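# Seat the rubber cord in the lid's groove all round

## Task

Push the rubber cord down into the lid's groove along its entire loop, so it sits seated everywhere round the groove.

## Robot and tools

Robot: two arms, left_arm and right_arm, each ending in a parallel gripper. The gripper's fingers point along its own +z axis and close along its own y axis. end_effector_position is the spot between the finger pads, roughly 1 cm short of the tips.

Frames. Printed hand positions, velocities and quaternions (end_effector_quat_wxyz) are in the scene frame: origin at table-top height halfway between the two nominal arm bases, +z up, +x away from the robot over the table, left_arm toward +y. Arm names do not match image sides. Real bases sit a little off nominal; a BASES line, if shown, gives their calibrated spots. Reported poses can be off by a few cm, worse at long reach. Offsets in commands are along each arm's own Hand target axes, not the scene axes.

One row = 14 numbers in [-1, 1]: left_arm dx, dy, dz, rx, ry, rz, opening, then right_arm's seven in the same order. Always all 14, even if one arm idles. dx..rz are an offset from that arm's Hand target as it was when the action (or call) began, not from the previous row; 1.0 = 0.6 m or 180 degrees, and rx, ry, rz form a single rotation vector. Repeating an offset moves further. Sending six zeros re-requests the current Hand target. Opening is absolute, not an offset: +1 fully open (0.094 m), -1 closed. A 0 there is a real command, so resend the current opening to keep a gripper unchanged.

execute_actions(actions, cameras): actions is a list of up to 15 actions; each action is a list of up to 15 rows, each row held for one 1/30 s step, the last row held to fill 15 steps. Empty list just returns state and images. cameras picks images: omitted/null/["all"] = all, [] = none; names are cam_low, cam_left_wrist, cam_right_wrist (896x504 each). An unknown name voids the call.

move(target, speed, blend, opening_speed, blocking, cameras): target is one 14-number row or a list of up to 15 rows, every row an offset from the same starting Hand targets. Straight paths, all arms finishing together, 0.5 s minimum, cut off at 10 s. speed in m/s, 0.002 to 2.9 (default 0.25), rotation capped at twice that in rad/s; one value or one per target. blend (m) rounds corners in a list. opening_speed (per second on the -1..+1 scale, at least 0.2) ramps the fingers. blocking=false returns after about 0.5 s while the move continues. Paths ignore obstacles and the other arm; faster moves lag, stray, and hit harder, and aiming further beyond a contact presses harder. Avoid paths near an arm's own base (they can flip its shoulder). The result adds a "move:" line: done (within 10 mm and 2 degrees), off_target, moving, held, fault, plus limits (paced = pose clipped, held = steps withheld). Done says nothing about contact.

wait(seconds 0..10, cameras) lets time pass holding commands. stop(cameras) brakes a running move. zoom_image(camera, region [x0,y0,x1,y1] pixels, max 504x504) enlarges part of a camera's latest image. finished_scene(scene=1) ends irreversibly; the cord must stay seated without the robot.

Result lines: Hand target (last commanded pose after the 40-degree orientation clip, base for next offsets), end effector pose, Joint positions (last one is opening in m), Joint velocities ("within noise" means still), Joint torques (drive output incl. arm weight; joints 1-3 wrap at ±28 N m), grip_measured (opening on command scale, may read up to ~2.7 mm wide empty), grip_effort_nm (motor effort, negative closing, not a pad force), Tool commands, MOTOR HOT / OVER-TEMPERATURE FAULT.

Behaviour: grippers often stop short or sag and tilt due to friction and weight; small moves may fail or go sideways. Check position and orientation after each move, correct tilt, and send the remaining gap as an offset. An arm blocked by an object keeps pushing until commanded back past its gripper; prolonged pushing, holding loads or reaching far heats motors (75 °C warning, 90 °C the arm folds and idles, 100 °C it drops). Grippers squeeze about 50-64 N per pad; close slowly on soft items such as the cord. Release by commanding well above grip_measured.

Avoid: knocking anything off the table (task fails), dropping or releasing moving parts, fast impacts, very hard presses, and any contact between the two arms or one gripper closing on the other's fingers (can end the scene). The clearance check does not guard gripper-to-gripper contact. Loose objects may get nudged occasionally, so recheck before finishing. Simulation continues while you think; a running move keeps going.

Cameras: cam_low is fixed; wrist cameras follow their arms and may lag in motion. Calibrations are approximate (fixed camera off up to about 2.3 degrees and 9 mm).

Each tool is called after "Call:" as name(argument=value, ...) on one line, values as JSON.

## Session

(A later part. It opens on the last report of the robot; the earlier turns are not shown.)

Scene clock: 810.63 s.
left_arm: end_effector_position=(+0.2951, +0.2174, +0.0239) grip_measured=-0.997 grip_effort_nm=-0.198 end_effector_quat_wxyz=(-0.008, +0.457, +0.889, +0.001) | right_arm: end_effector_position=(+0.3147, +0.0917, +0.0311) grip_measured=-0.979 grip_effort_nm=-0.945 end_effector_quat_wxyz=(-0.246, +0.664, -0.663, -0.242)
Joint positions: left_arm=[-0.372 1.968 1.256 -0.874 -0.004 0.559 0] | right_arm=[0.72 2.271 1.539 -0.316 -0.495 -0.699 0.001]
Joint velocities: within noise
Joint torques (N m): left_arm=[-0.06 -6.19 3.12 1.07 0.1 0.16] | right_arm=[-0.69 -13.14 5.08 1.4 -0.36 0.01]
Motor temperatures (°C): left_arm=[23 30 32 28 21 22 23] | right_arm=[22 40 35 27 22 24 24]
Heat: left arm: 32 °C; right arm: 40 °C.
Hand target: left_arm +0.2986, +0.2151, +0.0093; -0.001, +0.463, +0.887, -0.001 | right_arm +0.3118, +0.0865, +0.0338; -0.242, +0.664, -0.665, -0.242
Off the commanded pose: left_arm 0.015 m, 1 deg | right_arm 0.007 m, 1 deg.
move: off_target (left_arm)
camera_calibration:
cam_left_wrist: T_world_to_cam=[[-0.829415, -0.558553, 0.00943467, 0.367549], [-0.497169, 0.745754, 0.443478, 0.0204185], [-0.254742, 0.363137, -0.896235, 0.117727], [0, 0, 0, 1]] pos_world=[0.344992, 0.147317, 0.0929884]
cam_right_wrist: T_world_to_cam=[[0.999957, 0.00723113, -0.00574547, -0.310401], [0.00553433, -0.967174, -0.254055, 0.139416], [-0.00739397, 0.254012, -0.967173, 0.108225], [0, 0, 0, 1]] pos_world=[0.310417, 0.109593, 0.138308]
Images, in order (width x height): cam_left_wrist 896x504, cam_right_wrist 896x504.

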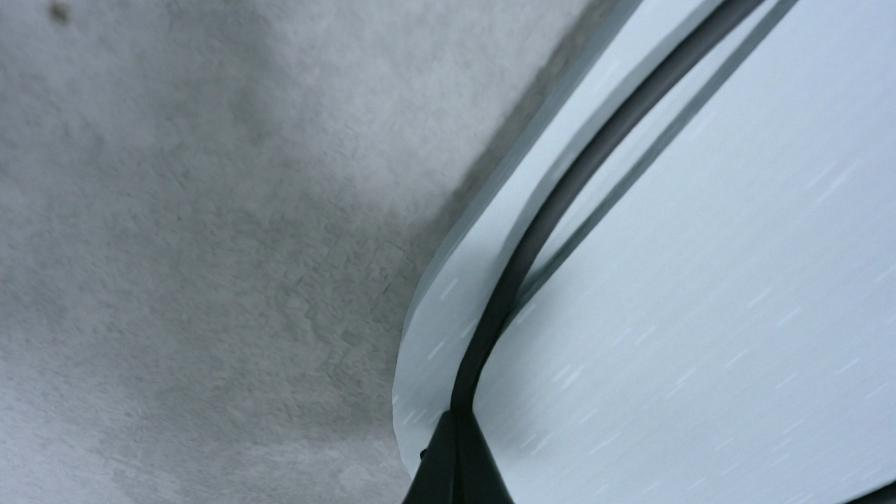

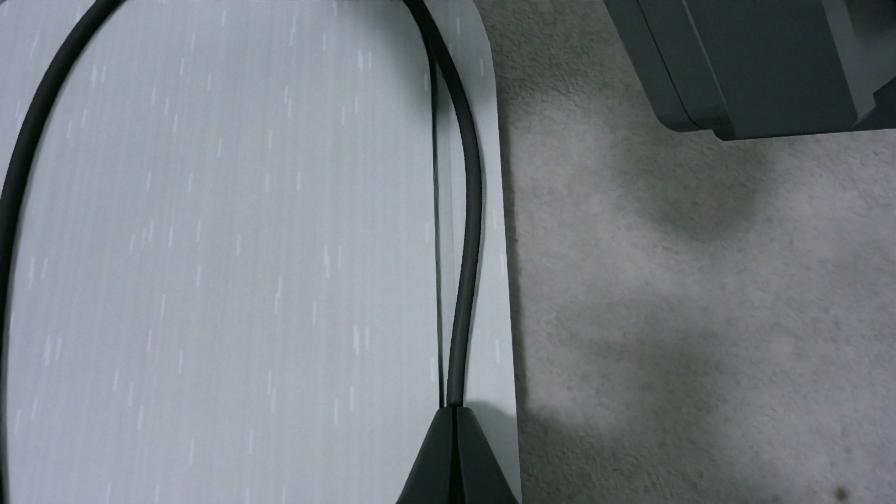

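Call:
move(target=[0,0,0.006,0,0,0,-1,0,0,0,0,0,0,-0.82], speed=0.1, cameras=["cam_left_wrist","cam_right_wrist"])

Call:
move(target=[0,0,0,0,0,0,-1,0.067,0,-0.0645,0,0,0,-0.82], speed=0.08, cameras=["cam_left_wrist","cam_right_wrist"])

Scene clock: 827.53 s.
left_arm: end_effector_position=(+0.2952, +0.2173, +0.0239) grip_measured=-0.997 grip_effort_nm=-0.203 end_effector_quat_wxyz=(-0.007, +0.458, +0.889, +0.001) | right_arm: end_effector_position=(+0.3130, +0.0919, +0.0312) grip_measured=-0.823 grip_effort_nm=0.149 end_effector_quat_wxyz=(-0.244, +0.664, -0.662, -0.245)
Joint positions: left_arm=[-0.372 1.968 1.256 -0.873 -0.004 0.56 0] | right_arm=[0.72 2.27 1.537 -0.317 -0.503 -0.699 0.008]
Joint velocities: within noise
Joint torques (N m): left_arm=[-0.09 -5.82 2.7 1.16 0.11 0.15] | right_arm=[-0.75 -13.03 5.29 1.4 -0.27 0]
Motor temperatures (°C): left_arm=[23 30 31 28 21 22 23] | right_arm=[22 46 34 27 22 24 24]
Heat: left arm: 31 °C; right arm: 46 °C.
Hand target: left_arm +0.2986, +0.2150, +0.0057; -0.001, +0.463, +0.887, -0.001 | right_arm +0.3118, +0.0865, +0.0339; -0.242, +0.664, -0.665, -0.242
Off the commanded pose: left_arm 0.019 m, 1 deg | right_arm 0.006 m, 1 deg.
move: off_target (left_arm)
camera_calibration:
cam_left_wrist: T_world_to_cam=[[-0.829858, -0.557902, 0.0090538, 0.367664], [-0.496876, 0.746273, 0.442933, 0.0203698], [-0.25387, 0.363073, -0.896509, 0.117613], [0, 0, 0, 1]] pos_world=[0.345089, 0.147217, 0.0930898]
cam_right_wrist: T_world_to_cam=[[0.999861, 0.011236, -0.0123324, -0.308917], [0.00768545, -0.966304, -0.257289, 0.13895], [-0.0148078, 0.257159, -0.966256, 0.110302], [0, 0, 0, 1]] pos_world=[0.30944, 0.109374, 0.138521]
Images, in order (width x height): cam_left_wrist 896x504, cam_right_wrist 896x504.

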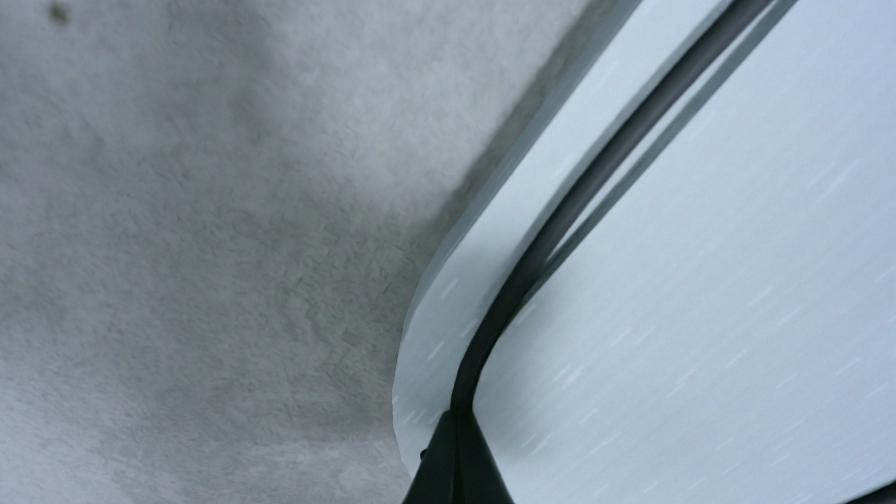

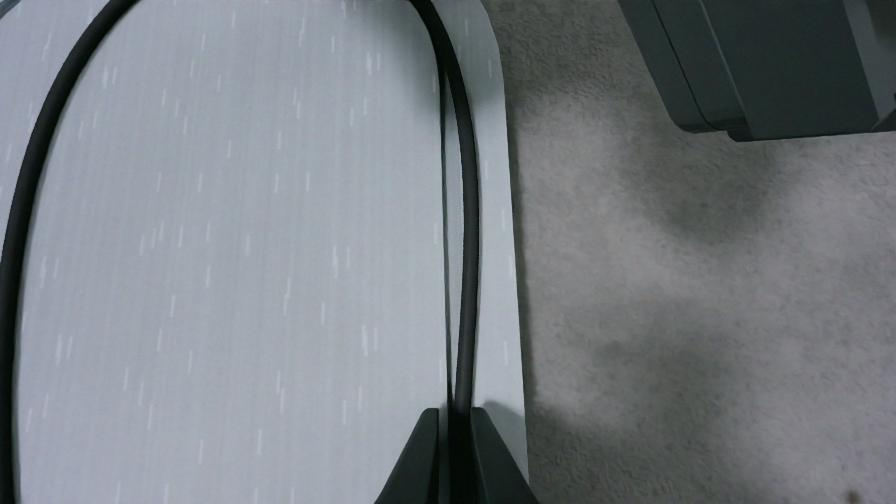

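Scene clock: 828.80 s.
left_arm: end_effector_position=(+0.2952, +0.2173, +0.0239) grip_measured=-0.997 grip_effort_nm=-0.198 end_effector_quat_wxyz=(-0.007, +0.458, +0.889, +0.001) | right_arm: end_effector_position=(+0.3112, +0.0379, +0.0299) grip_measured=-0.822 grip_effort_nm=0.139 end_effector_quat_wxyz=(-0.240, +0.663, -0.665, -0.247)
Joint positions: left_arm=[-0.372 1.968 1.256 -0.873 -0.004 0.56 0] | right_arm=[0.625 2.165 1.361 -0.302 -0.549 -0.792 0.008]
Joint velocities: within noise
Joint torques (N m): left_arm=[0.2 -5.71 2.56 1.2 0.11 0.2] | right_arm=[-1.31 -13.08 5.23 1.16 -0.3 -0.08]
Motor temperatures (°C): left_arm=[23 29 31 28 21 22 23] | right_arm=[22 46 34 27 22 24 24]
Heat: left arm: 31 °C; right arm: 46 °C.
Hand target: left_arm +0.2986, +0.2150, +0.0057; -0.001, +0.463, +0.887, -0.001 | right_arm +0.3119, +0.0308, +0.0376; -0.242, +0.664, -0.665, -0.242
Off the commanded pose: left_arm 0.019 m, 1 deg | right_arm 0.010 m, 1 deg.
move: off_target (left_arm)
camera_calibration:
cam_left_wrist: T_world_to_cam=[[-0.829858, -0.557902, 0.0090538, 0.367664], [-0.496876, 0.746273, 0.442933, 0.0203698], [-0.25387, 0.363073, -0.896509, 0.117613], [0, 0, 0, 1]] pos_world=[0.345089, 0.147217, 0.0930898]
cam_right_wrist: T_world_to_cam=[[0.999724, 0.00902655, -0.0216976, -0.306107], [0.00322928, -0.967298, -0.253621, 0.0878495], [-0.0232774, 0.253481, -0.96706, 0.125648], [0, 0, 0, 1]] pos_world=[0.308664, 0.0558902, 0.137148]
Images, in order (width x height): cam_left_wrist 896x504, cam_right_wrist 896x504.

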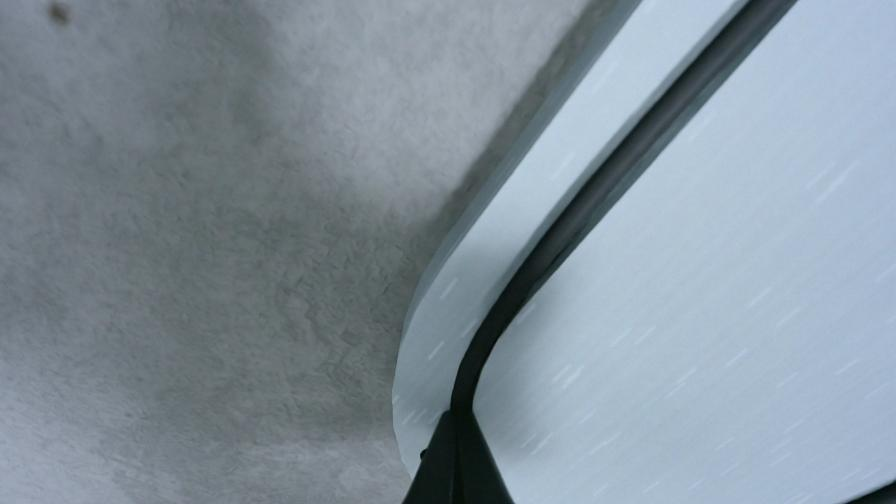

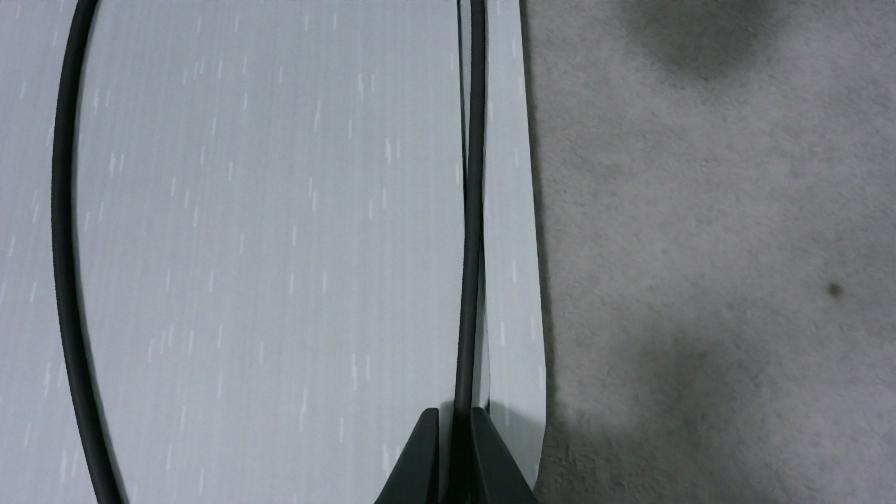

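Call:
move(target=[[0,0,-0.11,0,0,0,-1,0,-0.006,0,0,0,0,-0.82],[-0.056,-0.030,-0.11,0,0,0.0556,-1,0,-0.006,0,0,0,0,-0.82],[-0.0153,-0.0014,-0.06,0,0,0.0556,-1,0,-0.006,0,0,0,0,-0.82],[-0.0153,-0.0014,0,0,0,0.0556,-1,0,-0.006,0,0,0,0,-0.82]], speed=[0.2,0.2,0.1,0.1], cameras=["cam_left_wrist","cam_right_wrist"])

Scene clock: 835.23 s.
left_arm: end_effector_position=(+0.3001, +0.2091, +0.0240) grip_measured=-0.997 grip_effort_nm=-0.203 end_effector_quat_wxyz=(-0.007, +0.533, +0.846, +0.001) | right_arm: end_effector_position=(+0.3110, +0.0369, +0.0299) grip_measured=-0.822 grip_effort_nm=0.134 end_effector_quat_wxyz=(-0.239, +0.664, -0.663, -0.248)
Joint positions: left_arm=[-0.388 1.993 1.292 -0.883 -0.003 0.717 0] | right_arm=[0.623 2.165 1.361 -0.306 -0.554 -0.799 0.008]
Joint velocities: within noise
Joint torques (N m): left_arm=[0.31 -6.05 2.78 1.15 0.09 0.18] | right_arm=[-1.48 -12.16 6.53 1.1 -0.31 -0.06]
Motor temperatures (°C): left_arm=[23 30 32 28 21 22 23] | right_arm=[22 45 33 27 22 24 24]
Heat: left arm: 32 °C; right arm: 45 °C.
Hand target: left_arm +0.3033, +0.2071, +0.0058; -0.001, +0.538, +0.843, -0.001 | right_arm +0.3155, +0.0308, +0.0376; -0.242, +0.664, -0.665, -0.242
Off the commanded pose: left_arm 0.019 m, 1 deg | right_arm 0.011 m, 1 deg.
move: off_target (left_arm, right_arm)
camera_calibration:
cam_left_wrist: T_world_to_cam=[[-0.913734, -0.406181, 0.0103693, 0.360575], [-0.360412, 0.822028, 0.440877, -0.0278569], [-0.1876, 0.399107, -0.897507, 0.0944292], [0, 0, 0, 1]] pos_world=[0.337144, 0.13167, 0.0932935]
cam_right_wrist: T_world_to_cam=[[0.999646, 0.0134818, -0.0229314, -0.305957], [0.00721449, -0.96715, -0.254106, 0.0856039], [-0.0256039, 0.25385, -0.966905, 0.126604], [0, 0, 0, 1]] pos_world=[0.308472, 0.054778, 0.137151]
Images, in order (width x height): cam_left_wrist 896x504, cam_right_wrist 896x504.

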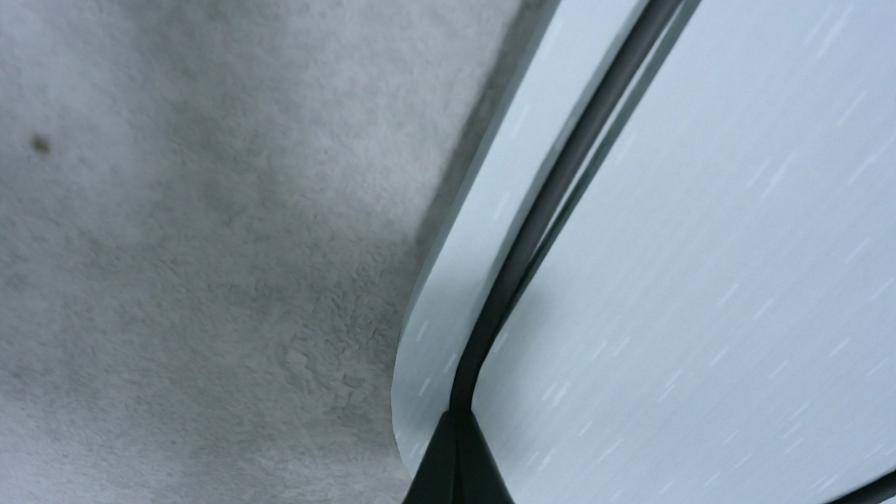

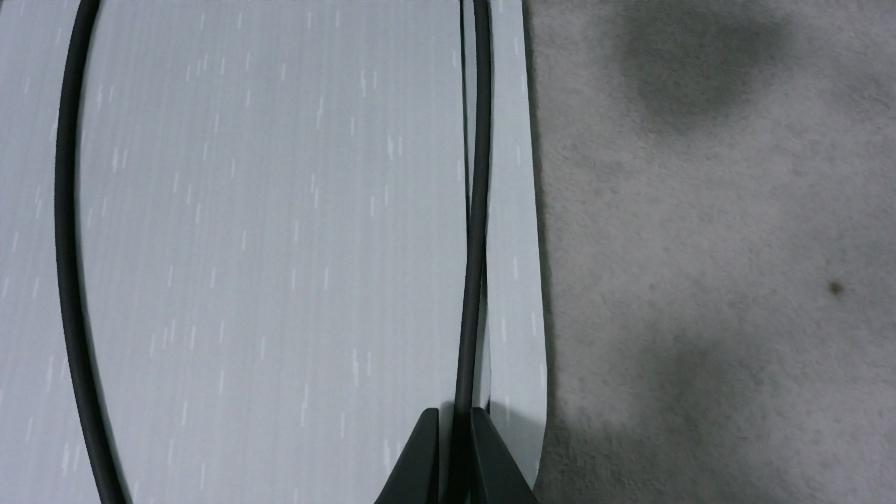

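Call:
move(target=[[0,0,-0.11,0,0,0,-1,0,0,0,0,0,0,-0.82],[-0.0606,-0.0226,-0.11,0,0,0.0556,-1,0,0,0,0,0,0,-0.82],[-0.0153,-0.0014,-0.06,0,0,0.0556,-1,0,0,0,0,0,0,-0.82],[-0.0153,-0.0014,0,0,0,0.0556,-1,0,0,0,0,0,0,-0.82]], speed=[0.2,0.2,0.1,0.1], cameras=["cam_left_wrist"])

Call:
move(target=[[0,0,-0.11,0,0,0,-1,0,0,0,0,0,0,-0.82],[-0.0636,-0.0143,-0.11,0,0,0.0556,-1,0,0,0,0,0,0,-0.82],[-0.0153,-0.0014,-0.06,0,0,0.0556,-1,0,0,0,0,0,0,-0.82],[-0.0153,-0.0014,0,0,0,0.0556,-1,0,0,0,0,0,0,-0.82]], speed=[0.2,0.2,0.1,0.1], cameras=["cam_left_wrist","cam_right_wrist"])

Scene clock: 844.80 s.
left_arm: end_effector_position=(+0.3036, +0.2007, +0.0240) grip_measured=-0.997 grip_effort_nm=-0.198 end_effector_quat_wxyz=(-0.006, +0.605, +0.796, +0.001) | right_arm: end_effector_position=(+0.3108, +0.0361, +0.0298) grip_measured=-0.822 grip_effort_nm=0.139 end_effector_quat_wxyz=(-0.238, +0.664, -0.663, -0.250)
Joint positions: left_arm=[-0.407 2.014 1.324 -0.892 -0.006 0.873 0] | right_arm=[0.62 2.165 1.361 -0.31 -0.557 -0.8 0.008]
Joint velocities: within noise
Joint torques (N m): left_arm=[0.1 -6.08 2.74 1.17 0.17 0.18] | right_arm=[-1.25 -12.25 6.6 1.13 -0.27 -0.04]
Motor temperatures (°C): left_arm=[23 30 32 28 21 22 23] | right_arm=[22 45 33 27 22 24 24]
Heat: left arm: 32 °C; right arm: 45 °C.
Hand target: left_arm +0.3062, +0.1984, +0.0056; -0.001, +0.610, +0.793, -0.001 | right_arm +0.3154, +0.0308, +0.0376; -0.242, +0.664, -0.665, -0.242
Off the commanded pose: left_arm 0.019 m, 1 deg | right_arm 0.011 m, 1 deg.
move: off_target (left_arm, right_arm)
camera_calibration:
cam_left_wrist: T_world_to_cam=[[-0.970422, -0.241224, 0.00956249, 0.344483], [-0.212467, 0.872198, 0.4406, -0.0746954], [-0.114624, 0.425536, -0.897653, 0.0709383], [0, 0, 0, 1]] pos_world=[0.326555, 0.11806, 0.0932946]
Images, in order (width x height): cam_left_wrist 896x504.

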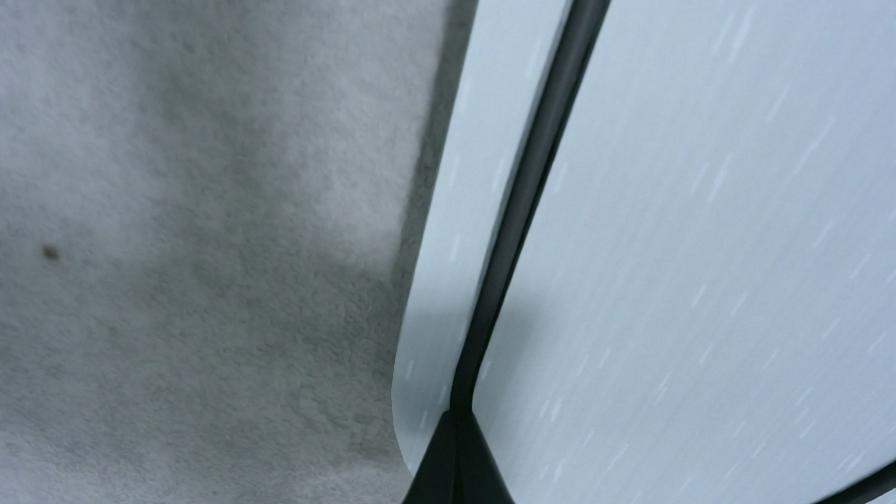

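Scene clock: 846.80 s.
left_arm: end_effector_position=(+0.3062, +0.1922, +0.0243) grip_measured=-0.997 grip_effort_nm=-0.198 end_effector_quat_wxyz=(-0.005, +0.672, +0.741, +0.004) | right_arm: end_effector_position=(+0.3096, +0.0344, +0.0298) grip_measured=-0.822 grip_effort_nm=0.134 end_effector_quat_wxyz=(-0.235, +0.663, -0.664, -0.255)
Joint positions: left_arm=[-0.427 2.031 1.351 -0.899 -0.01 1.027 0] | right_arm=[0.615 2.165 1.361 -0.32 -0.569 -0.804 0.008]
Joint velocities: within noise
Joint torques (N m): left_arm=[0.01 -6.39 2.73 1.09 0.18 0.2] | right_arm=[-0.88 -12.21 6.58 1.23 -0.16 -0.01]
Motor temperatures (°C): left_arm=[23 30 32 28 21 22 23] | right_arm=[22 45 33 27 22 24 24]
Heat: left arm: 32 °C; right arm: 45 °C.
Hand target: left_arm +0.3079, +0.1893, +0.0057; -0.001, +0.676, +0.737, -0.001 | right_arm +0.3153, +0.0309, +0.0376; -0.242, +0.664, -0.665, -0.242
Off the commanded pose: left_arm 0.019 m, 1 deg | right_arm 0.010 m, 2 deg.
move: off_target (left_arm)
camera_calibration:
cam_left_wrist: T_world_to_cam=[[-0.997584, -0.0691835, 0.00632079, 0.320259], [-0.0592708, 0.895034, 0.442041, -0.118202], [-0.0362393, 0.440598, -0.896973, 0.0482376], [0, 0, 0, 1]] pos_world=[0.314227, 0.106698, 0.0934934]
cam_right_wrist: T_world_to_cam=[[0.999109, 0.0170984, -0.0385983, -0.304038], [0.00660596, -0.966365, -0.257091, 0.0833463], [-0.0416959, 0.256606, -0.965616, 0.132033], [0, 0, 0, 1]] pos_world=[0.308721, 0.051861, 0.137185]
Images, in order (width x height): cam_left_wrist 896x504, cam_right_wrist 896x504.

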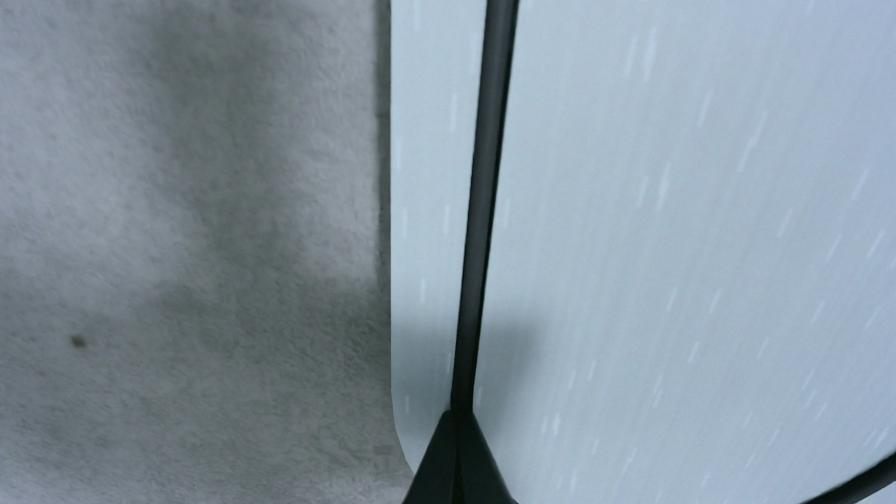

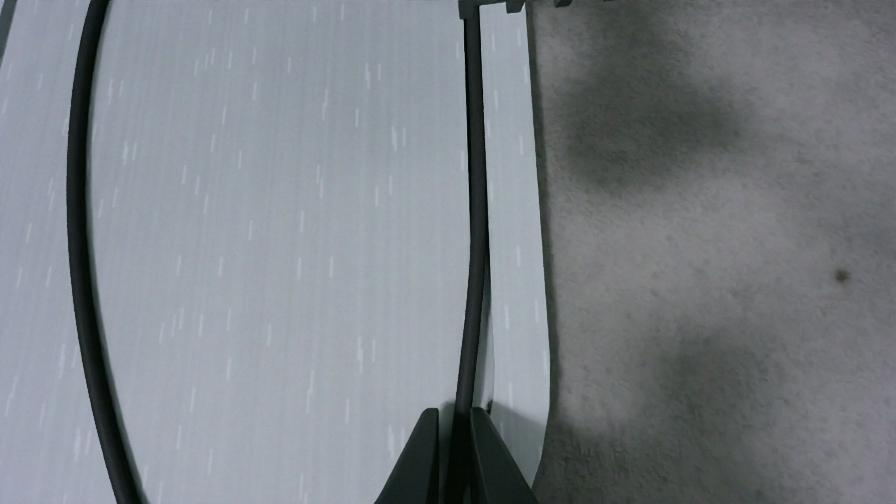

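Call:
move(target=[[0,0,-0.11,0,0,0,-1,0,0,0,0,0,0,-0.82],[-0.066,-0.0104,-0.11,0,0,-0.3056,-1,0,0,0,0,0,0,-0.82],[-0.0162,-0.006,-0.06,0,0,-0.3056,-1,0,0,0,0,0,0,-0.82]], speed=[0.2,0.3,0.1], cameras=["cam_left_wrist"])

Scene clock: 869.80 s.
left_arm: end_effector_position=(+0.3050, +0.1806, +0.0441) grip_measured=-0.996 grip_effort_nm=-0.203 end_effector_quat_wxyz=(-0.004, +0.254, +0.967, +0.003) | right_arm: end_effector_position=(+0.3096, +0.0344, +0.0298) grip_measured=-0.822 grip_effort_nm=0.139 end_effector_quat_wxyz=(-0.235, +0.663, -0.664, -0.255)
Joint positions: left_arm=[-0.454 2.016 1.414 -0.977 -0.004 0.041 0] | right_arm=[0.615 2.165 1.361 -0.32 -0.569 -0.804 0.008]
Joint velocities: within noise
Joint torques (N m): left_arm=[-0.05 -9.36 4.41 0.57 0.11 0.19] | right_arm=[-0.95 -12.19 6.54 1.23 -0.15 -0.02]
Motor temperatures (°C): left_arm=[23 31 32 28 21 22 23] | right_arm=[22 44 33 26 22 24 23]
Heat: left arm: 32 °C; right arm: 44 °C.
Hand target: left_arm +0.3051, +0.1793, +0.0416; -0.001, +0.260, +0.966, +0.000 | right_arm +0.3153, +0.0309, +0.0376; -0.242, +0.664, -0.665, -0.242
Off the commanded pose: left_arm 0.003 m, 1 deg | right_arm 0.010 m, 2 deg.
move: done
camera_calibration:
cam_left_wrist: T_world_to_cam=[[-0.516371, -0.856364, 0.000663912, 0.313797], [-0.769684, 0.464444, 0.43804, 0.177976], [-0.37543, 0.22568, -0.898955, 0.213442], [0, 0, 0, 1]] pos_world=[0.379153, 0.137895, 0.113705]
Images, in order (width x height): cam_left_wrist 896x504.

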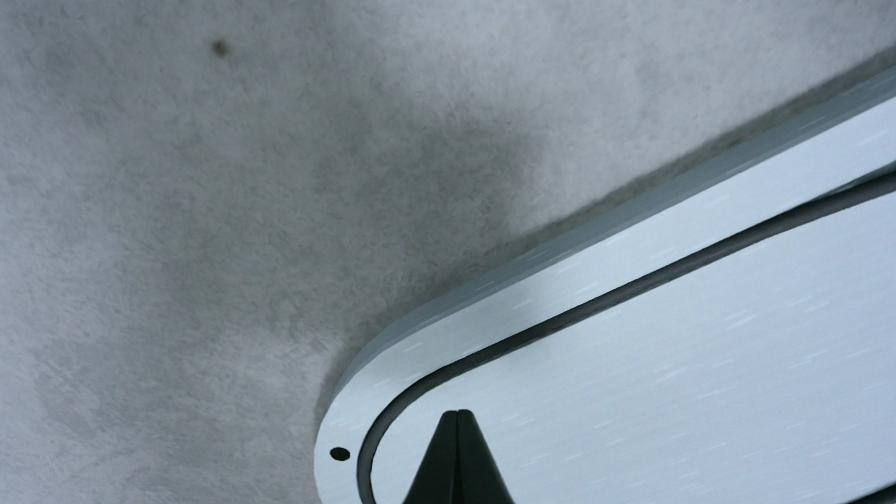

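Call:
move(target=[0,0,0.0627,0,0,0,-1,0,0,0,0,0,0,-0.82], speed=0.1, cameras=["cam_left_wrist"])

Scene clock: 876.73 s.
left_arm: end_effector_position=(+0.3037, +0.1813, +0.0241) grip_measured=-0.996 grip_effort_nm=-0.208 end_effector_quat_wxyz=(-0.002, +0.255, +0.967, +0.002) | right_arm: end_effector_position=(+0.3096, +0.0344, +0.0298) grip_measured=-0.822 grip_effort_nm=0.139 end_effector_quat_wxyz=(-0.235, +0.663, -0.664, -0.255)
Joint positions: left_arm=[-0.454 2.037 1.359 -0.898 -0.004 0.042 0] | right_arm=[0.615 2.165 1.361 -0.32 -0.569 -0.804 0.008]
Joint velocities: within noise
Joint torques (N m): left_arm=[-0.01 -6.13 2.62 1.15 0.08 0.13] | right_arm=[-0.95 -12.12 6.52 1.21 -0.16 -0.01]
Motor temperatures (°C): left_arm=[23 32 32 28 21 22 23] | right_arm=[22 45 33 26 22 24 23]
Heat: left arm: 32 °C; right arm: 45 °C.
Hand target: left_arm +0.3050, +0.1793, +0.0041; -0.001, +0.260, +0.966, +0.000 | right_arm +0.3153, +0.0309, +0.0376; -0.242, +0.664, -0.665, -0.242
Off the commanded pose: left_arm 0.020 m, 1 deg | right_arm 0.010 m, 2 deg.
move: off_target (left_arm)
camera_calibration:
cam_left_wrist: T_world_to_cam=[[-0.516945, -0.856019, 0.000467561, 0.313768], [-0.770703, 0.465661, 0.434945, 0.185587], [-0.372539, 0.224482, -0.900457, 0.1941], [0, 0, 0, 1]] pos_world=[0.377543, 0.138599, 0.0939121]
Images, in order (width x height): cam_left_wrist 896x504.

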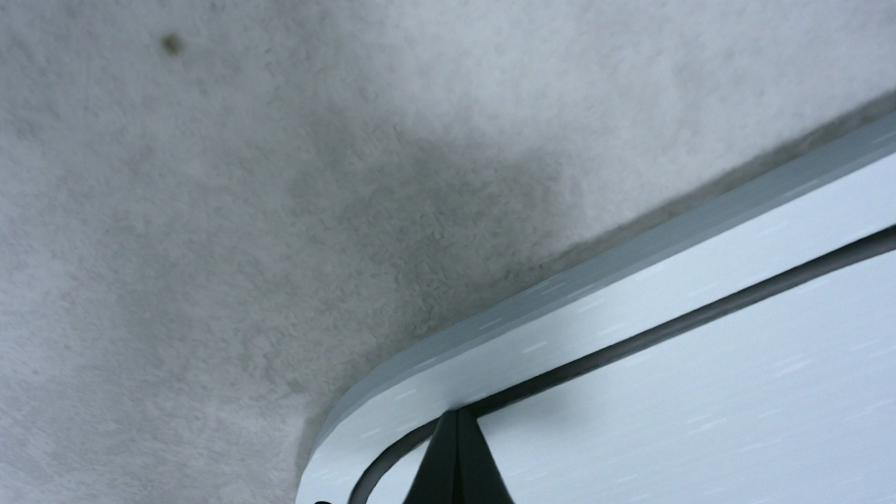

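Call:
move(target=[[0,0,-0.09,0,0,0,-1,0,0,0,0,0,0,-0.82],[-0.0291,-0.0505,-0.09,0,0,0,-1,0,0,0,0,0,0,-0.82],[-0.0083,-0.0144,-0.05,0,0,0,-1,0,0,0,0,0,0,-0.82],[-0.0083,-0.0144,0,0,0,0,-1,0,0,0,0,0,0,-0.82],[-0.0083,-0.0144,0.01,0,0,0,-1,0,0,0,0,0,0,-0.82],[-0.0083,-0.0144,-0.09,0,0,0,-1,0,0,0,0,0,0,-0.82],[-0.0374,-0.0649,-0.09,0,0,0,-1,0,0,0,0,0,0,-0.82],[-0.0166,-0.0288,-0.05,0,0,0,-1,0,0,0,0,0,0,-0.82],[-0.0166,-0.0288,0,0,0,0,-1,0,0,0,0,0,0,-0.82],[-0.0166,-0.0288,0.01,0,0,0,-1,0,0,0,0,0,0,-0.82],[-0.0166,-0.0288,-0.09,0,0,0,-1,0,0,0,0,0,0,-0.82],[-0.0457,-0.0793,-0.09,0,0,0,-1,0,0,0,0,0,0,-0.82],[-0.0249,-0.0432,-0.05,0,0,0,-1,0,0,0,0,0,0,-0.82],[-0.0249,-0.0432,0,0,0,0,-1,0,0,0,0,0,0,-0.82]], speed=[0.25,0.25,0.15,0.12,0.02,0.25,0.25,0.15,0.12,0.02,0.25,0.25,0.15,0.12], cameras=["cam_left_wrist","cam_right_wrist"])

Scene clock: 889.33 s.
left_arm: end_effector_position=(+0.3025, +0.1528, +0.0244) grip_measured=-0.997 grip_effort_nm=-0.208 end_effector_quat_wxyz=(-0.005, +0.253, +0.967, +0.002) | right_arm: end_effector_position=(+0.3094, +0.0339, +0.0296) grip_measured=-0.822 grip_effort_nm=0.139 end_effector_quat_wxyz=(-0.234, +0.664, -0.664, -0.254)
Joint positions: left_arm=[-0.522 2.086 1.437 -0.932 -0.001 -0.029 0] | right_arm=[0.615 2.165 1.361 -0.323 -0.567 -0.805 0.008]
Joint velocities: within noise
Joint torques (N m): left_arm=[-0.24 -6.64 2.8 1.17 0.08 0.13] | right_arm=[-0.95 -12.15 6.52 1.25 -0.17 -0.03]
Motor temperatures (°C): left_arm=[23 32 32 28 21 22 23] | right_arm=[22 45 33 26 22 24 23]
Heat: left arm: 32 °C; right arm: 45 °C.
Hand target: left_arm +0.3051, +0.1494, +0.0042; -0.001, +0.260, +0.966, +0.000 | right_arm +0.3154, +0.0308, +0.0376; -0.242, +0.664, -0.665, -0.242
Off the commanded pose: left_arm 0.021 m, 1 deg | right_arm 0.010 m, 2 deg.
move: off_target (left_arm)
camera_calibration:
cam_left_wrist: T_world_to_cam=[[-0.513701, -0.857965, 0.00279923, 0.288158], [-0.769582, 0.46222, 0.440564, 0.197829], [-0.379283, 0.224164, -0.897717, 0.202471], [0, 0, 0, 1]] pos_world=[0.377066, 0.110402, 0.0937987]
cam_right_wrist: T_world_to_cam=[[0.999095, 0.0171771, -0.0389057, -0.303807], [0.0067069, -0.966996, -0.254703, 0.0828559], [-0.0419967, 0.254211, -0.966236, 0.132064], [0, 0, 0, 1]] pos_world=[0.308522, 0.0517677, 0.136889]
Images, in order (width x height): cam_left_wrist 896x504, cam_right_wrist 896x504.

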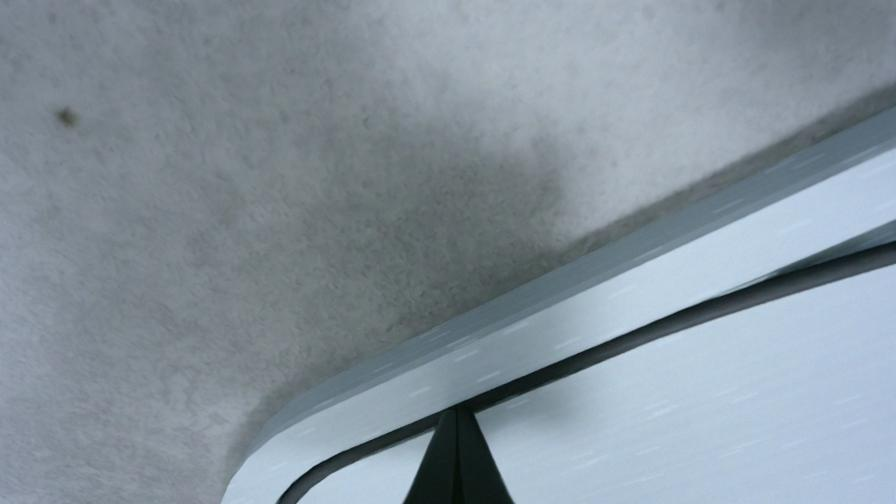

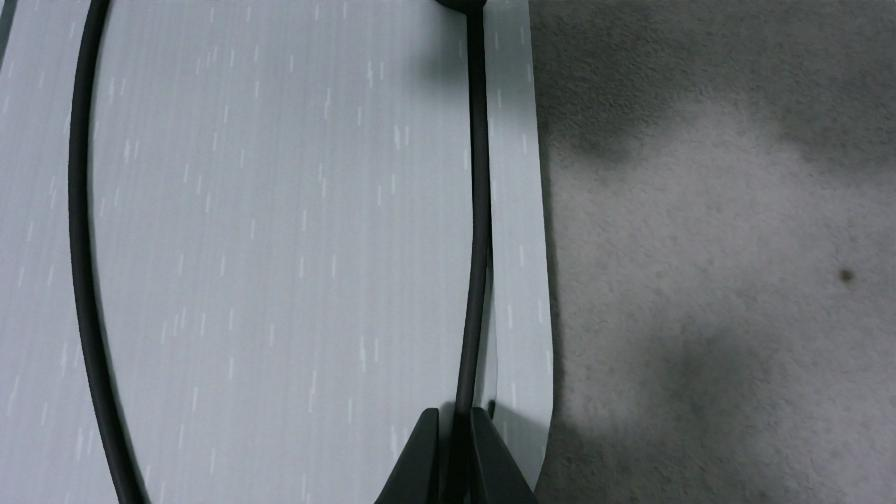

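Call:
move(target=[0,0,0,0,0,0,-1,0.0345,-0.006,-0.0289,0,0,0,-0.82], speed=0.1, cameras=["cam_left_wrist","cam_right_wrist"])

Scene clock: 897.73 s.
left_arm: end_effector_position=(+0.3025, +0.1528, +0.0244) grip_measured=-0.997 grip_effort_nm=-0.208 end_effector_quat_wxyz=(-0.005, +0.253, +0.967, +0.002) | right_arm: end_effector_position=(+0.3190, +0.0088, +0.0293) grip_measured=-0.822 grip_effort_nm=0.134 end_effector_quat_wxyz=(-0.238, +0.661, -0.667, -0.248)
Joint positions: left_arm=[-0.522 2.086 1.437 -0.932 -0.001 -0.029 0] | right_arm=[0.555 2.141 1.324 -0.332 -0.581 -0.861 0.008]
Joint velocities: within noise
Joint torques (N m): left_arm=[-0.1 -6.52 2.91 1.16 0.09 0.1] | right_arm=[-0.91 -12.78 5.31 1.11 -0.31 -0.08]
Motor temperatures (°C): left_arm=[23 32 32 28 21 22 23] | right_arm=[22 45 33 26 22 24 23]
Heat: left arm: 32 °C; right arm: 45 °C.
Hand target: left_arm +0.3051, +0.1494, +0.0042; -0.001, +0.260, +0.966, +0.000 | right_arm +0.3189, +0.0037, +0.0375; -0.242, +0.664, -0.665, -0.242
Off the commanded pose: left_arm 0.021 m, 1 deg | right_arm 0.010 m, 1 deg.
move: off_target (left_arm)
camera_calibration:
cam_left_wrist: T_world_to_cam=[[-0.514326, -0.85759, 0.00275997, 0.288217], [-0.769257, 0.462767, 0.440557, 0.197616], [-0.379095, 0.224467, -0.89772, 0.202352], [0, 0, 0, 1]] pos_world=[0.376966, 0.1103, 0.0937987]
cam_right_wrist: T_world_to_cam=[[0.999585, 0.0053317, -0.0283153, -0.313423], [-0.00200586, -0.967469, -0.252983, 0.0611143], [-0.028743, 0.252935, -0.967056, 0.134407], [0, 0, 0, 1]] pos_world=[0.317279, 0.0268011, 0.136565]
Images, in order (width x height): cam_left_wrist 896x504, cam_right_wrist 896x504.

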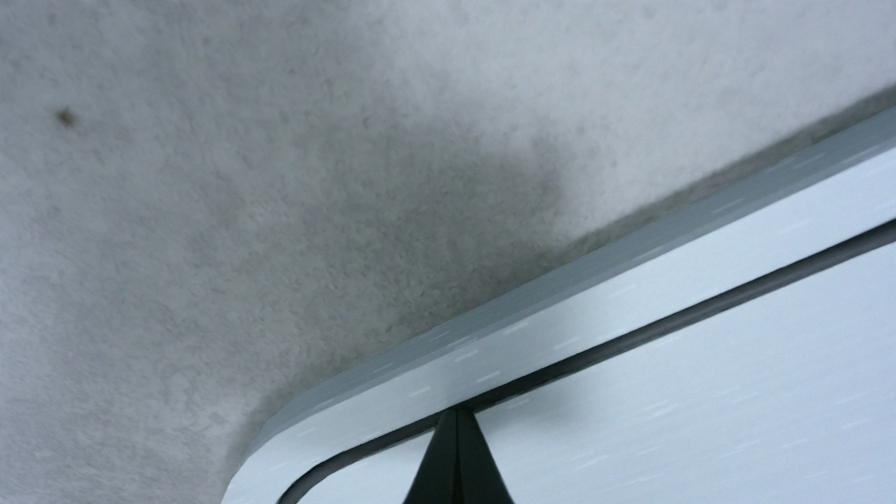

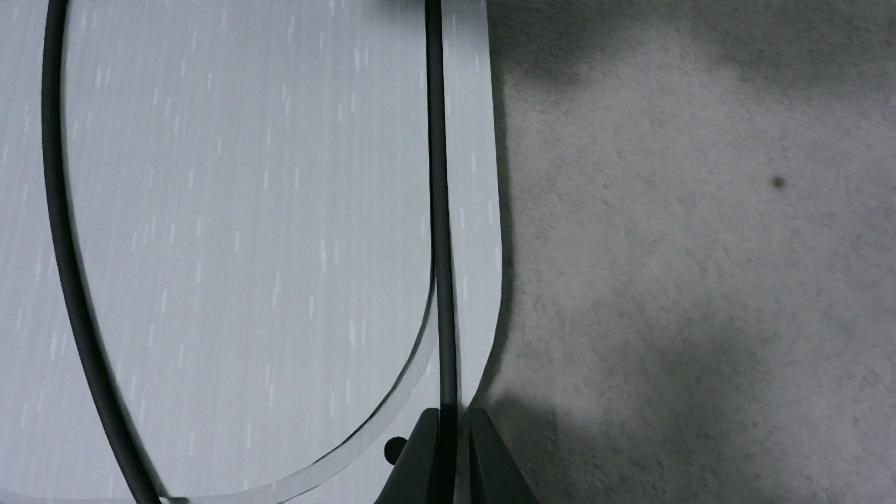

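Call:
move(target=[[0,0,-0.09,0,0,0,-1,0,0,0,0,0,0,-0.82],[-0.0305,-0.0497,-0.09,0,0,0,-1,0,0,0,0,0,0,-0.82],[-0.0097,-0.0136,-0.05,0,0,0,-1,0,0,0,0,0,0,-0.82],[-0.0097,-0.0136,0,0,0,0,-1,0,0,0,0,0,0,-0.82],[-0.0097,-0.0136,0.01,0,0,0,-1,0,0,0,0,0,0,-0.82],[-0.0097,-0.0136,-0.09,0,0,0,-1,0,0,0,0,0,0,-0.82],[-0.0388,-0.0641,-0.09,0,0,0,-1,0,0,0,0,0,0,-0.82],[-0.018,-0.028,-0.05,0,0,0,-1,0,0,0,0,0,0,-0.82],[-0.018,-0.028,0,0,0,0,-1,0,0,0,0,0,0,-0.82],[-0.018,-0.028,0.01,0,0,0,-1,0,0,0,0,0,0,-0.82],[-0.018,-0.028,-0.09,0,0,0,-1,0,0,0,0,0,0,-0.82],[-0.0471,-0.0785,-0.09,0,0,0,-1,0,0,0,0,0,0,-0.82],[-0.0263,-0.0424,-0.05,0,0,0,-1,0,0,0,0,0,0,-0.82],[-0.0263,-0.0424,0,0,0,0,-1,0,0,0,0,0,0,-0.82]], speed=[0.25,0.25,0.15,0.12,0.02,0.25,0.25,0.15,0.12,0.02,0.25,0.25,0.15,0.12], cameras=["cam_left_wrist","cam_right_wrist"])

Scene clock: 909.93 s.
left_arm: end_effector_position=(+0.3038, +0.1229, +0.0247) grip_measured=-0.997 grip_effort_nm=-0.203 end_effector_quat_wxyz=(-0.004, +0.253, +0.967, +0.003) | right_arm: end_effector_position=(+0.3194, +0.0070, +0.0294) grip_measured=-0.822 grip_effort_nm=0.134 end_effector_quat_wxyz=(-0.238, +0.661, -0.667, -0.248)
Joint positions: left_arm=[-0.585 2.146 1.532 -0.966 -0.002 -0.092 0] | right_arm=[0.552 2.14 1.323 -0.336 -0.581 -0.864 0.008]
Joint velocities: within noise
Joint torques (N m): left_arm=[-0.16 -7.25 2.88 1.16 0.06 0.1] | right_arm=[-0.61 -12.63 5.3 1.16 -0.28 -0.05]
Motor temperatures (°C): left_arm=[23 32 32 28 21 22 23] | right_arm=[22 49 33 26 22 24 23]
Heat: left arm: 32 °C; right arm: 49 °C.
Hand target: left_arm +0.3059, +0.1195, +0.0041; -0.001, +0.260, +0.966, +0.000 | right_arm +0.3190, +0.0038, +0.0376; -0.242, +0.664, -0.665, -0.242
Off the commanded pose: left_arm 0.021 m, 1 deg | right_arm 0.009 m, 1 deg.
move: off_target (left_arm)
camera_calibration:
cam_left_wrist: T_world_to_cam=[[-0.514362, -0.857572, 0.00141821, 0.263325], [-0.770317, 0.462753, 0.438716, 0.212767], [-0.376887, 0.224566, -0.898625, 0.209121], [0, 0, 0, 1]] pos_world=[0.378158, 0.0804001, 0.0942035]
cam_right_wrist: T_world_to_cam=[[0.999555, 0.00406375, -0.0295619, -0.313702], [-0.00351108, -0.967785, -0.251755, 0.0599186], [-0.0296326, 0.251747, -0.967339, 0.135276], [0, 0, 0, 1]] pos_world=[0.317781, 0.0252077, 0.136669]
Images, in order (width x height): cam_left_wrist 896x504, cam_right_wrist 896x504.

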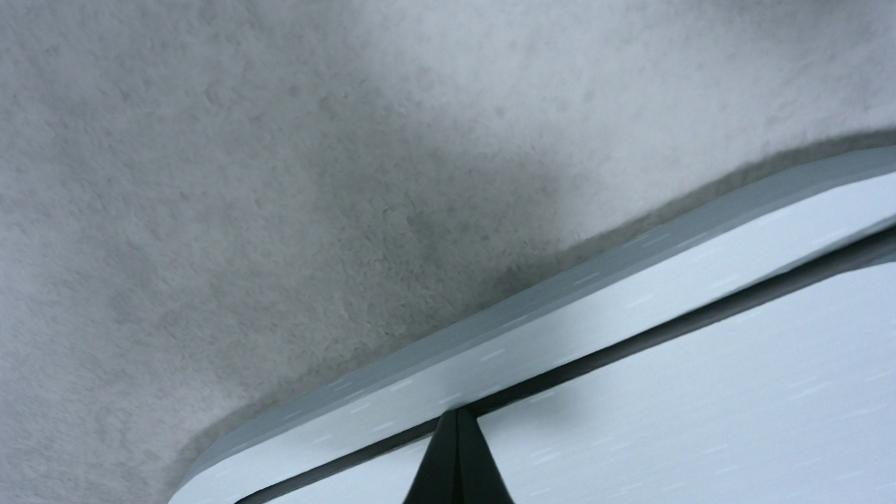

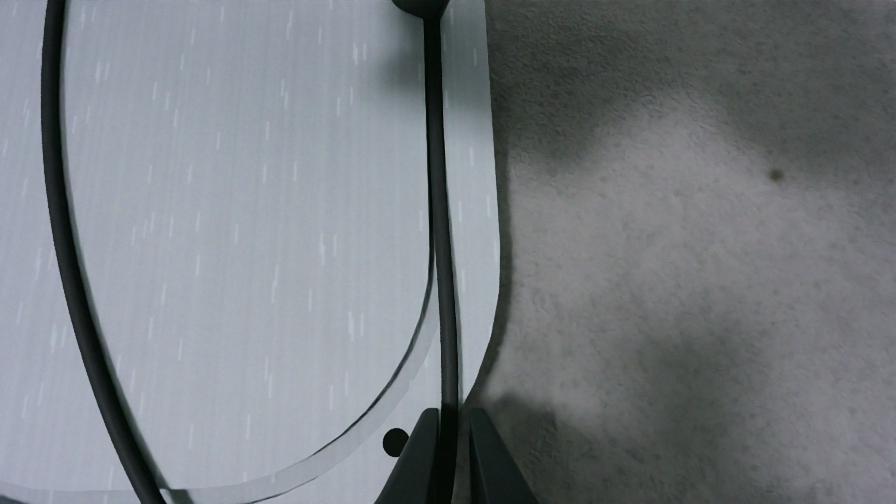

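Call:
move(target=[0,0,0,0,0,0,-1,0.0434,0.0517,-0.0364,0.125,0,0.149,-0.82], speed=0.1, cameras=["cam_left_wrist","cam_right_wrist"])

Scene clock: 946.67 s.
left_arm: end_effector_position=(+0.3038, +0.1229, +0.0247) grip_measured=-0.997 grip_effort_nm=-0.203 end_effector_quat_wxyz=(-0.004, +0.254, +0.967, +0.003) | right_arm: end_effector_position=(+0.2845, -0.0368, +0.0232) grip_measured=-0.822 grip_effort_nm=0.134 end_effector_quat_wxyz=(+0.279, -0.436, +0.842, +0.152)
Joint positions: left_arm=[-0.585 2.146 1.532 -0.966 -0.002 -0.091 0] | right_arm=[0.664 1.85 0.833 0.072 -0.175 -0.216 0.008]
Joint velocities: within noise
Joint torques (N m): left_arm=[-0.35 -7.25 2.73 1.16 0.04 0.13] | right_arm=[0.32 -10.24 5.39 2.15 -0.14 0.13]
Motor temperatures (°C): left_arm=[23 32 31 29 21 22 23] | right_arm=[22 51 33 27 22 24 23]
Heat: left arm: 32 °C; right arm: 51 °C.
Hand target: left_arm +0.3059, +0.1195, +0.0041; -0.001, +0.260, +0.966, +0.000 | right_arm +0.2879, -0.0301, +0.0377; +0.303, -0.433, +0.834, +0.158
Off the commanded pose: left_arm 0.021 m, 1 deg | right_arm 0.016 m, 3 deg.
move: off_target (left_arm, right_arm)
camera_calibration:
cam_left_wrist: T_world_to_cam=[[-0.515013, -0.857181, 0.00139252, 0.263489], [-0.769974, 0.463329, 0.43871, 0.212515], [-0.3767, 0.224869, -0.898627, 0.208989], [0, 0, 0, 1]] pos_world=[0.378057, 0.0803985, 0.0942035]
cam_right_wrist: T_world_to_cam=[[0.823024, -0.567471, -0.0246563, -0.249687], [-0.560386, -0.80413, -0.198351, 0.17902], [0.0927319, 0.177065, -0.979821, 0.101917], [0, 0, 0, 1]] pos_world=[0.296368, -0.0157806, 0.129213]
Images, in order (width x height): cam_left_wrist 896x504, cam_right_wrist 896x504.

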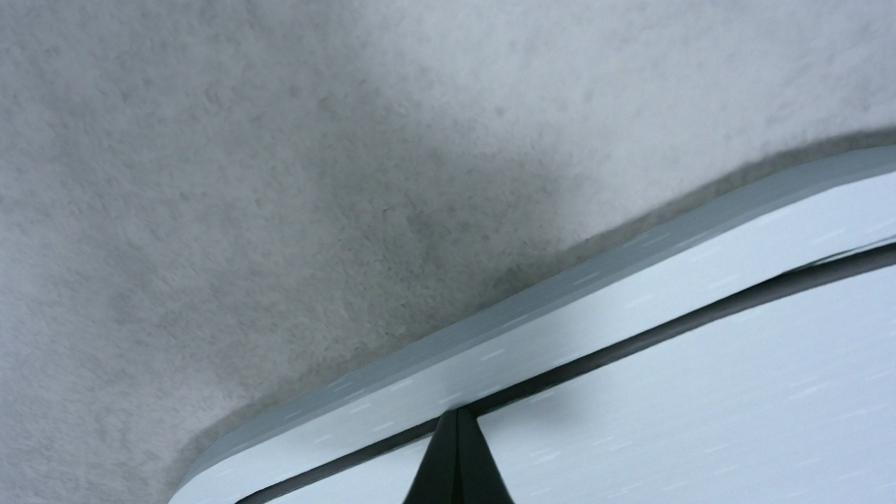

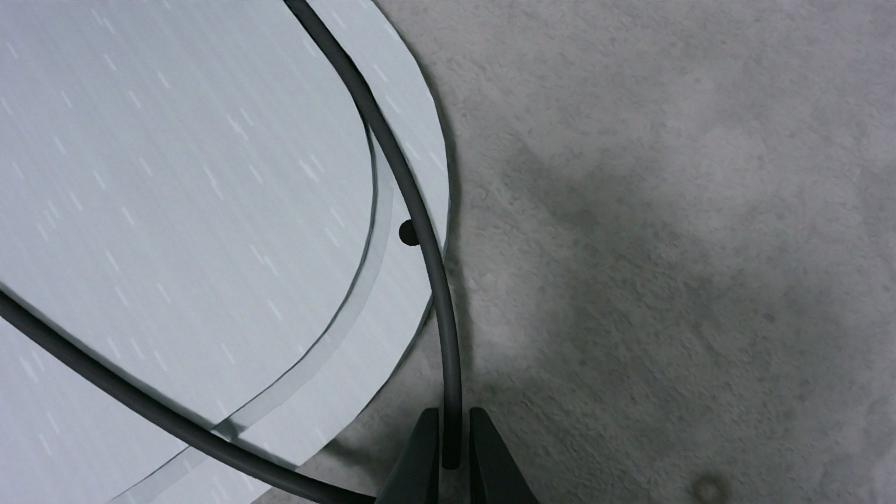

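Call:
move(target=[0,0,0,0,0,0,-1,0,0,0,0,0,0,-0.96], opening_speed=0.4, cameras=[])

Call:
move(target=[[0,0,-0.09,0,0,0,-1,0,0,0,0,0,0,-0.96],[-0.0291,-0.0505,-0.09,0,0,0,-1,0,0,0,0,0,0,-0.96],[-0.0083,-0.0144,-0.05,0,0,0,-1,0,0,0,0,0,0,-0.96],[-0.0083,-0.0144,0,0,0,0,-1,0,0,0,0,0,0,-0.96],[-0.0083,-0.0144,0.01,0,0,0,-1,0,0,0,0,0,0,-0.96],[-0.0083,-0.0144,-0.09,0,0,0,-1,0,0,0,0,0,0,-0.96],[-0.0374,-0.0649,-0.09,0,0,0,-1,0,0,0,0,0,0,-0.96],[-0.0166,-0.0288,-0.05,0,0,0,-1,0,0,0,0,0,0,-0.96],[-0.0166,-0.0288,0,0,0,0,-1,0,0,0,0,0,0,-0.96],[-0.0166,-0.0288,0.01,0,0,0,-1,0,0,0,0,0,0,-0.96],[-0.0166,-0.0288,-0.09,0,0,0,-1,0,0,0,0,0,0,-0.96],[-0.0457,-0.0793,-0.09,0,0,0,-1,0,0,0,0,0,0,-0.96],[-0.0249,-0.0432,-0.05,0,0,0,-1,0,0,0,0,0,0,-0.96],[-0.0249,-0.0432,0,0,0,0,-1,0,0,0,0,0,0,-0.96]], speed=[0.25,0.25,0.15,0.12,0.02,0.25,0.25,0.15,0.12,0.02,0.25,0.25,0.15,0.12], cameras=["cam_left_wrist","cam_right_wrist"])

Scene clock: 957.73 s.
left_arm: end_effector_position=(+0.3038, +0.1229, +0.0247) grip_measured=-0.997 grip_effort_nm=-0.208 end_effector_quat_wxyz=(-0.004, +0.254, +0.967, +0.003) | right_arm: end_effector_position=(+0.2848, -0.0368, +0.0232) grip_measured=-0.955 grip_effort_nm=-0.794 end_effector_quat_wxyz=(+0.280, -0.436, +0.842, +0.151)
Joint positions: left_arm=[-0.585 2.146 1.532 -0.966 -0.002 -0.091 0] | right_arm=[0.664 1.85 0.833 0.073 -0.174 -0.216 0.002]
Joint velocities: within noise
Joint torques (N m): left_arm=[-0.34 -7.32 2.76 1.14 0.07 0.17] | right_arm=[0.31 -10.21 5.42 2.15 -0.12 0.15]
Motor temperatures (°C): left_arm=[23 32 31 29 21 22 23] | right_arm=[22 49 32 29 22 24 23]
Heat: left arm: 32 °C; right arm: 49 °C.
Hand target: left_arm +0.3059, +0.1195, +0.0041; -0.001, +0.260, +0.966, +0.000 | right_arm +0.2879, -0.0301, +0.0376; +0.303, -0.433, +0.834, +0.158
Off the commanded pose: left_arm 0.021 m, 1 deg | right_arm 0.016 m, 3 deg.
move: off_target (left_arm, right_arm)
No camera images: "cameras" was empty.

Scene clock: 962.03 s.
left_arm: end_effector_position=(+0.3021, +0.0945, +0.0248) grip_measured=-0.997 grip_effort_nm=-0.208 end_effector_quat_wxyz=(-0.009, +0.252, +0.968, +0.003) | right_arm: end_effector_position=(+0.2849, -0.0368, +0.0233) grip_measured=-0.958 grip_effort_nm=-0.647 end_effector_quat_wxyz=(+0.280, -0.435, +0.842, +0.151)
Joint positions: left_arm=[-0.643 2.211 1.639 -1.018 0.002 -0.151 0] | right_arm=[0.664 1.85 0.833 0.074 -0.173 -0.215 0.002]
Joint velocities: left_arm=[within noise] | right_arm=[0.007 -0.012 -0.012 -0.007 -0.051 -0.022 0.019]
Joint torques (N m): left_arm=[-0.21 -7.95 2.86 1.22 0.04 0.11] | right_arm=[0.32 -10.19 5.3 2.14 -0.12 0.14]
Motor temperatures (°C): left_arm=[23 33 31 29 21 22 23] | right_arm=[22 49 32 29 22 24 23]
Heat: left arm: 33 °C; right arm: 49 °C.
Hand target: left_arm +0.3058, +0.0895, +0.0042; -0.001, +0.260, +0.966, +0.000 | right_arm +0.2880, -0.0301, +0.0377; +0.303, -0.433, +0.834, +0.158
Off the commanded pose: left_arm 0.022 m, 1 deg | right_arm 0.016 m, 3 deg.
move: off_target (left_arm, right_arm)
camera_calibration:
cam_left_wrist: T_world_to_cam=[[-0.513026, -0.858366, 0.00350012, 0.237724], [-0.766834, 0.460144, 0.447475, 0.223531], [-0.385708, 0.226882, -0.89429, 0.217312], [0, 0, 0, 1]] pos_world=[0.377189, 0.0518928, 0.0934832]
cam_right_wrist: T_world_to_cam=[[0.821869, -0.56919, -0.0235501, -0.249808], [-0.561809, -0.802978, -0.198989, 0.179673], [0.0943522, 0.176773, -0.979719, 0.1016], [0, 0, 0, 1]] pos_world=[0.296665, -0.0158751, 0.129409]
Images, in order (width x height): cam_left_wrist 896x504, cam_right_wrist 896x504.

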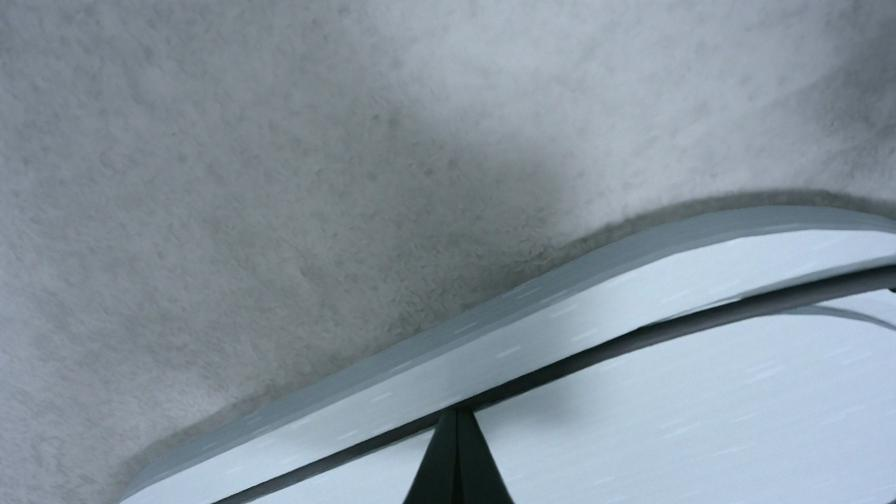

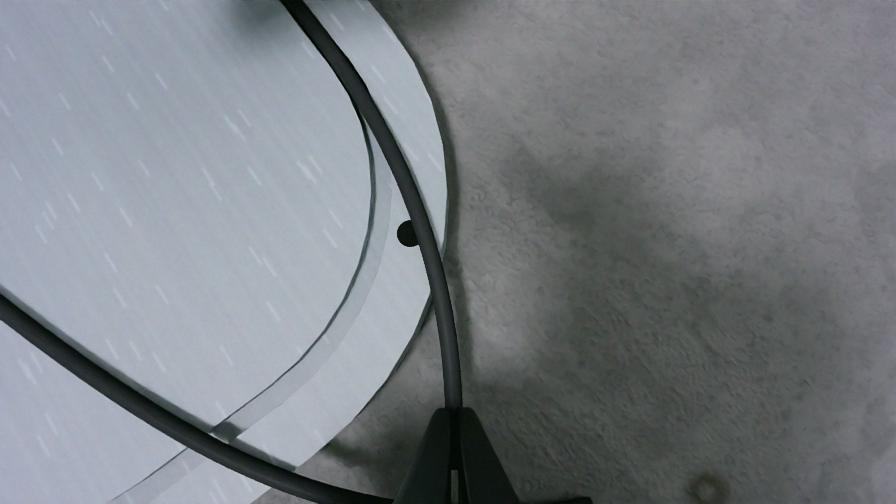

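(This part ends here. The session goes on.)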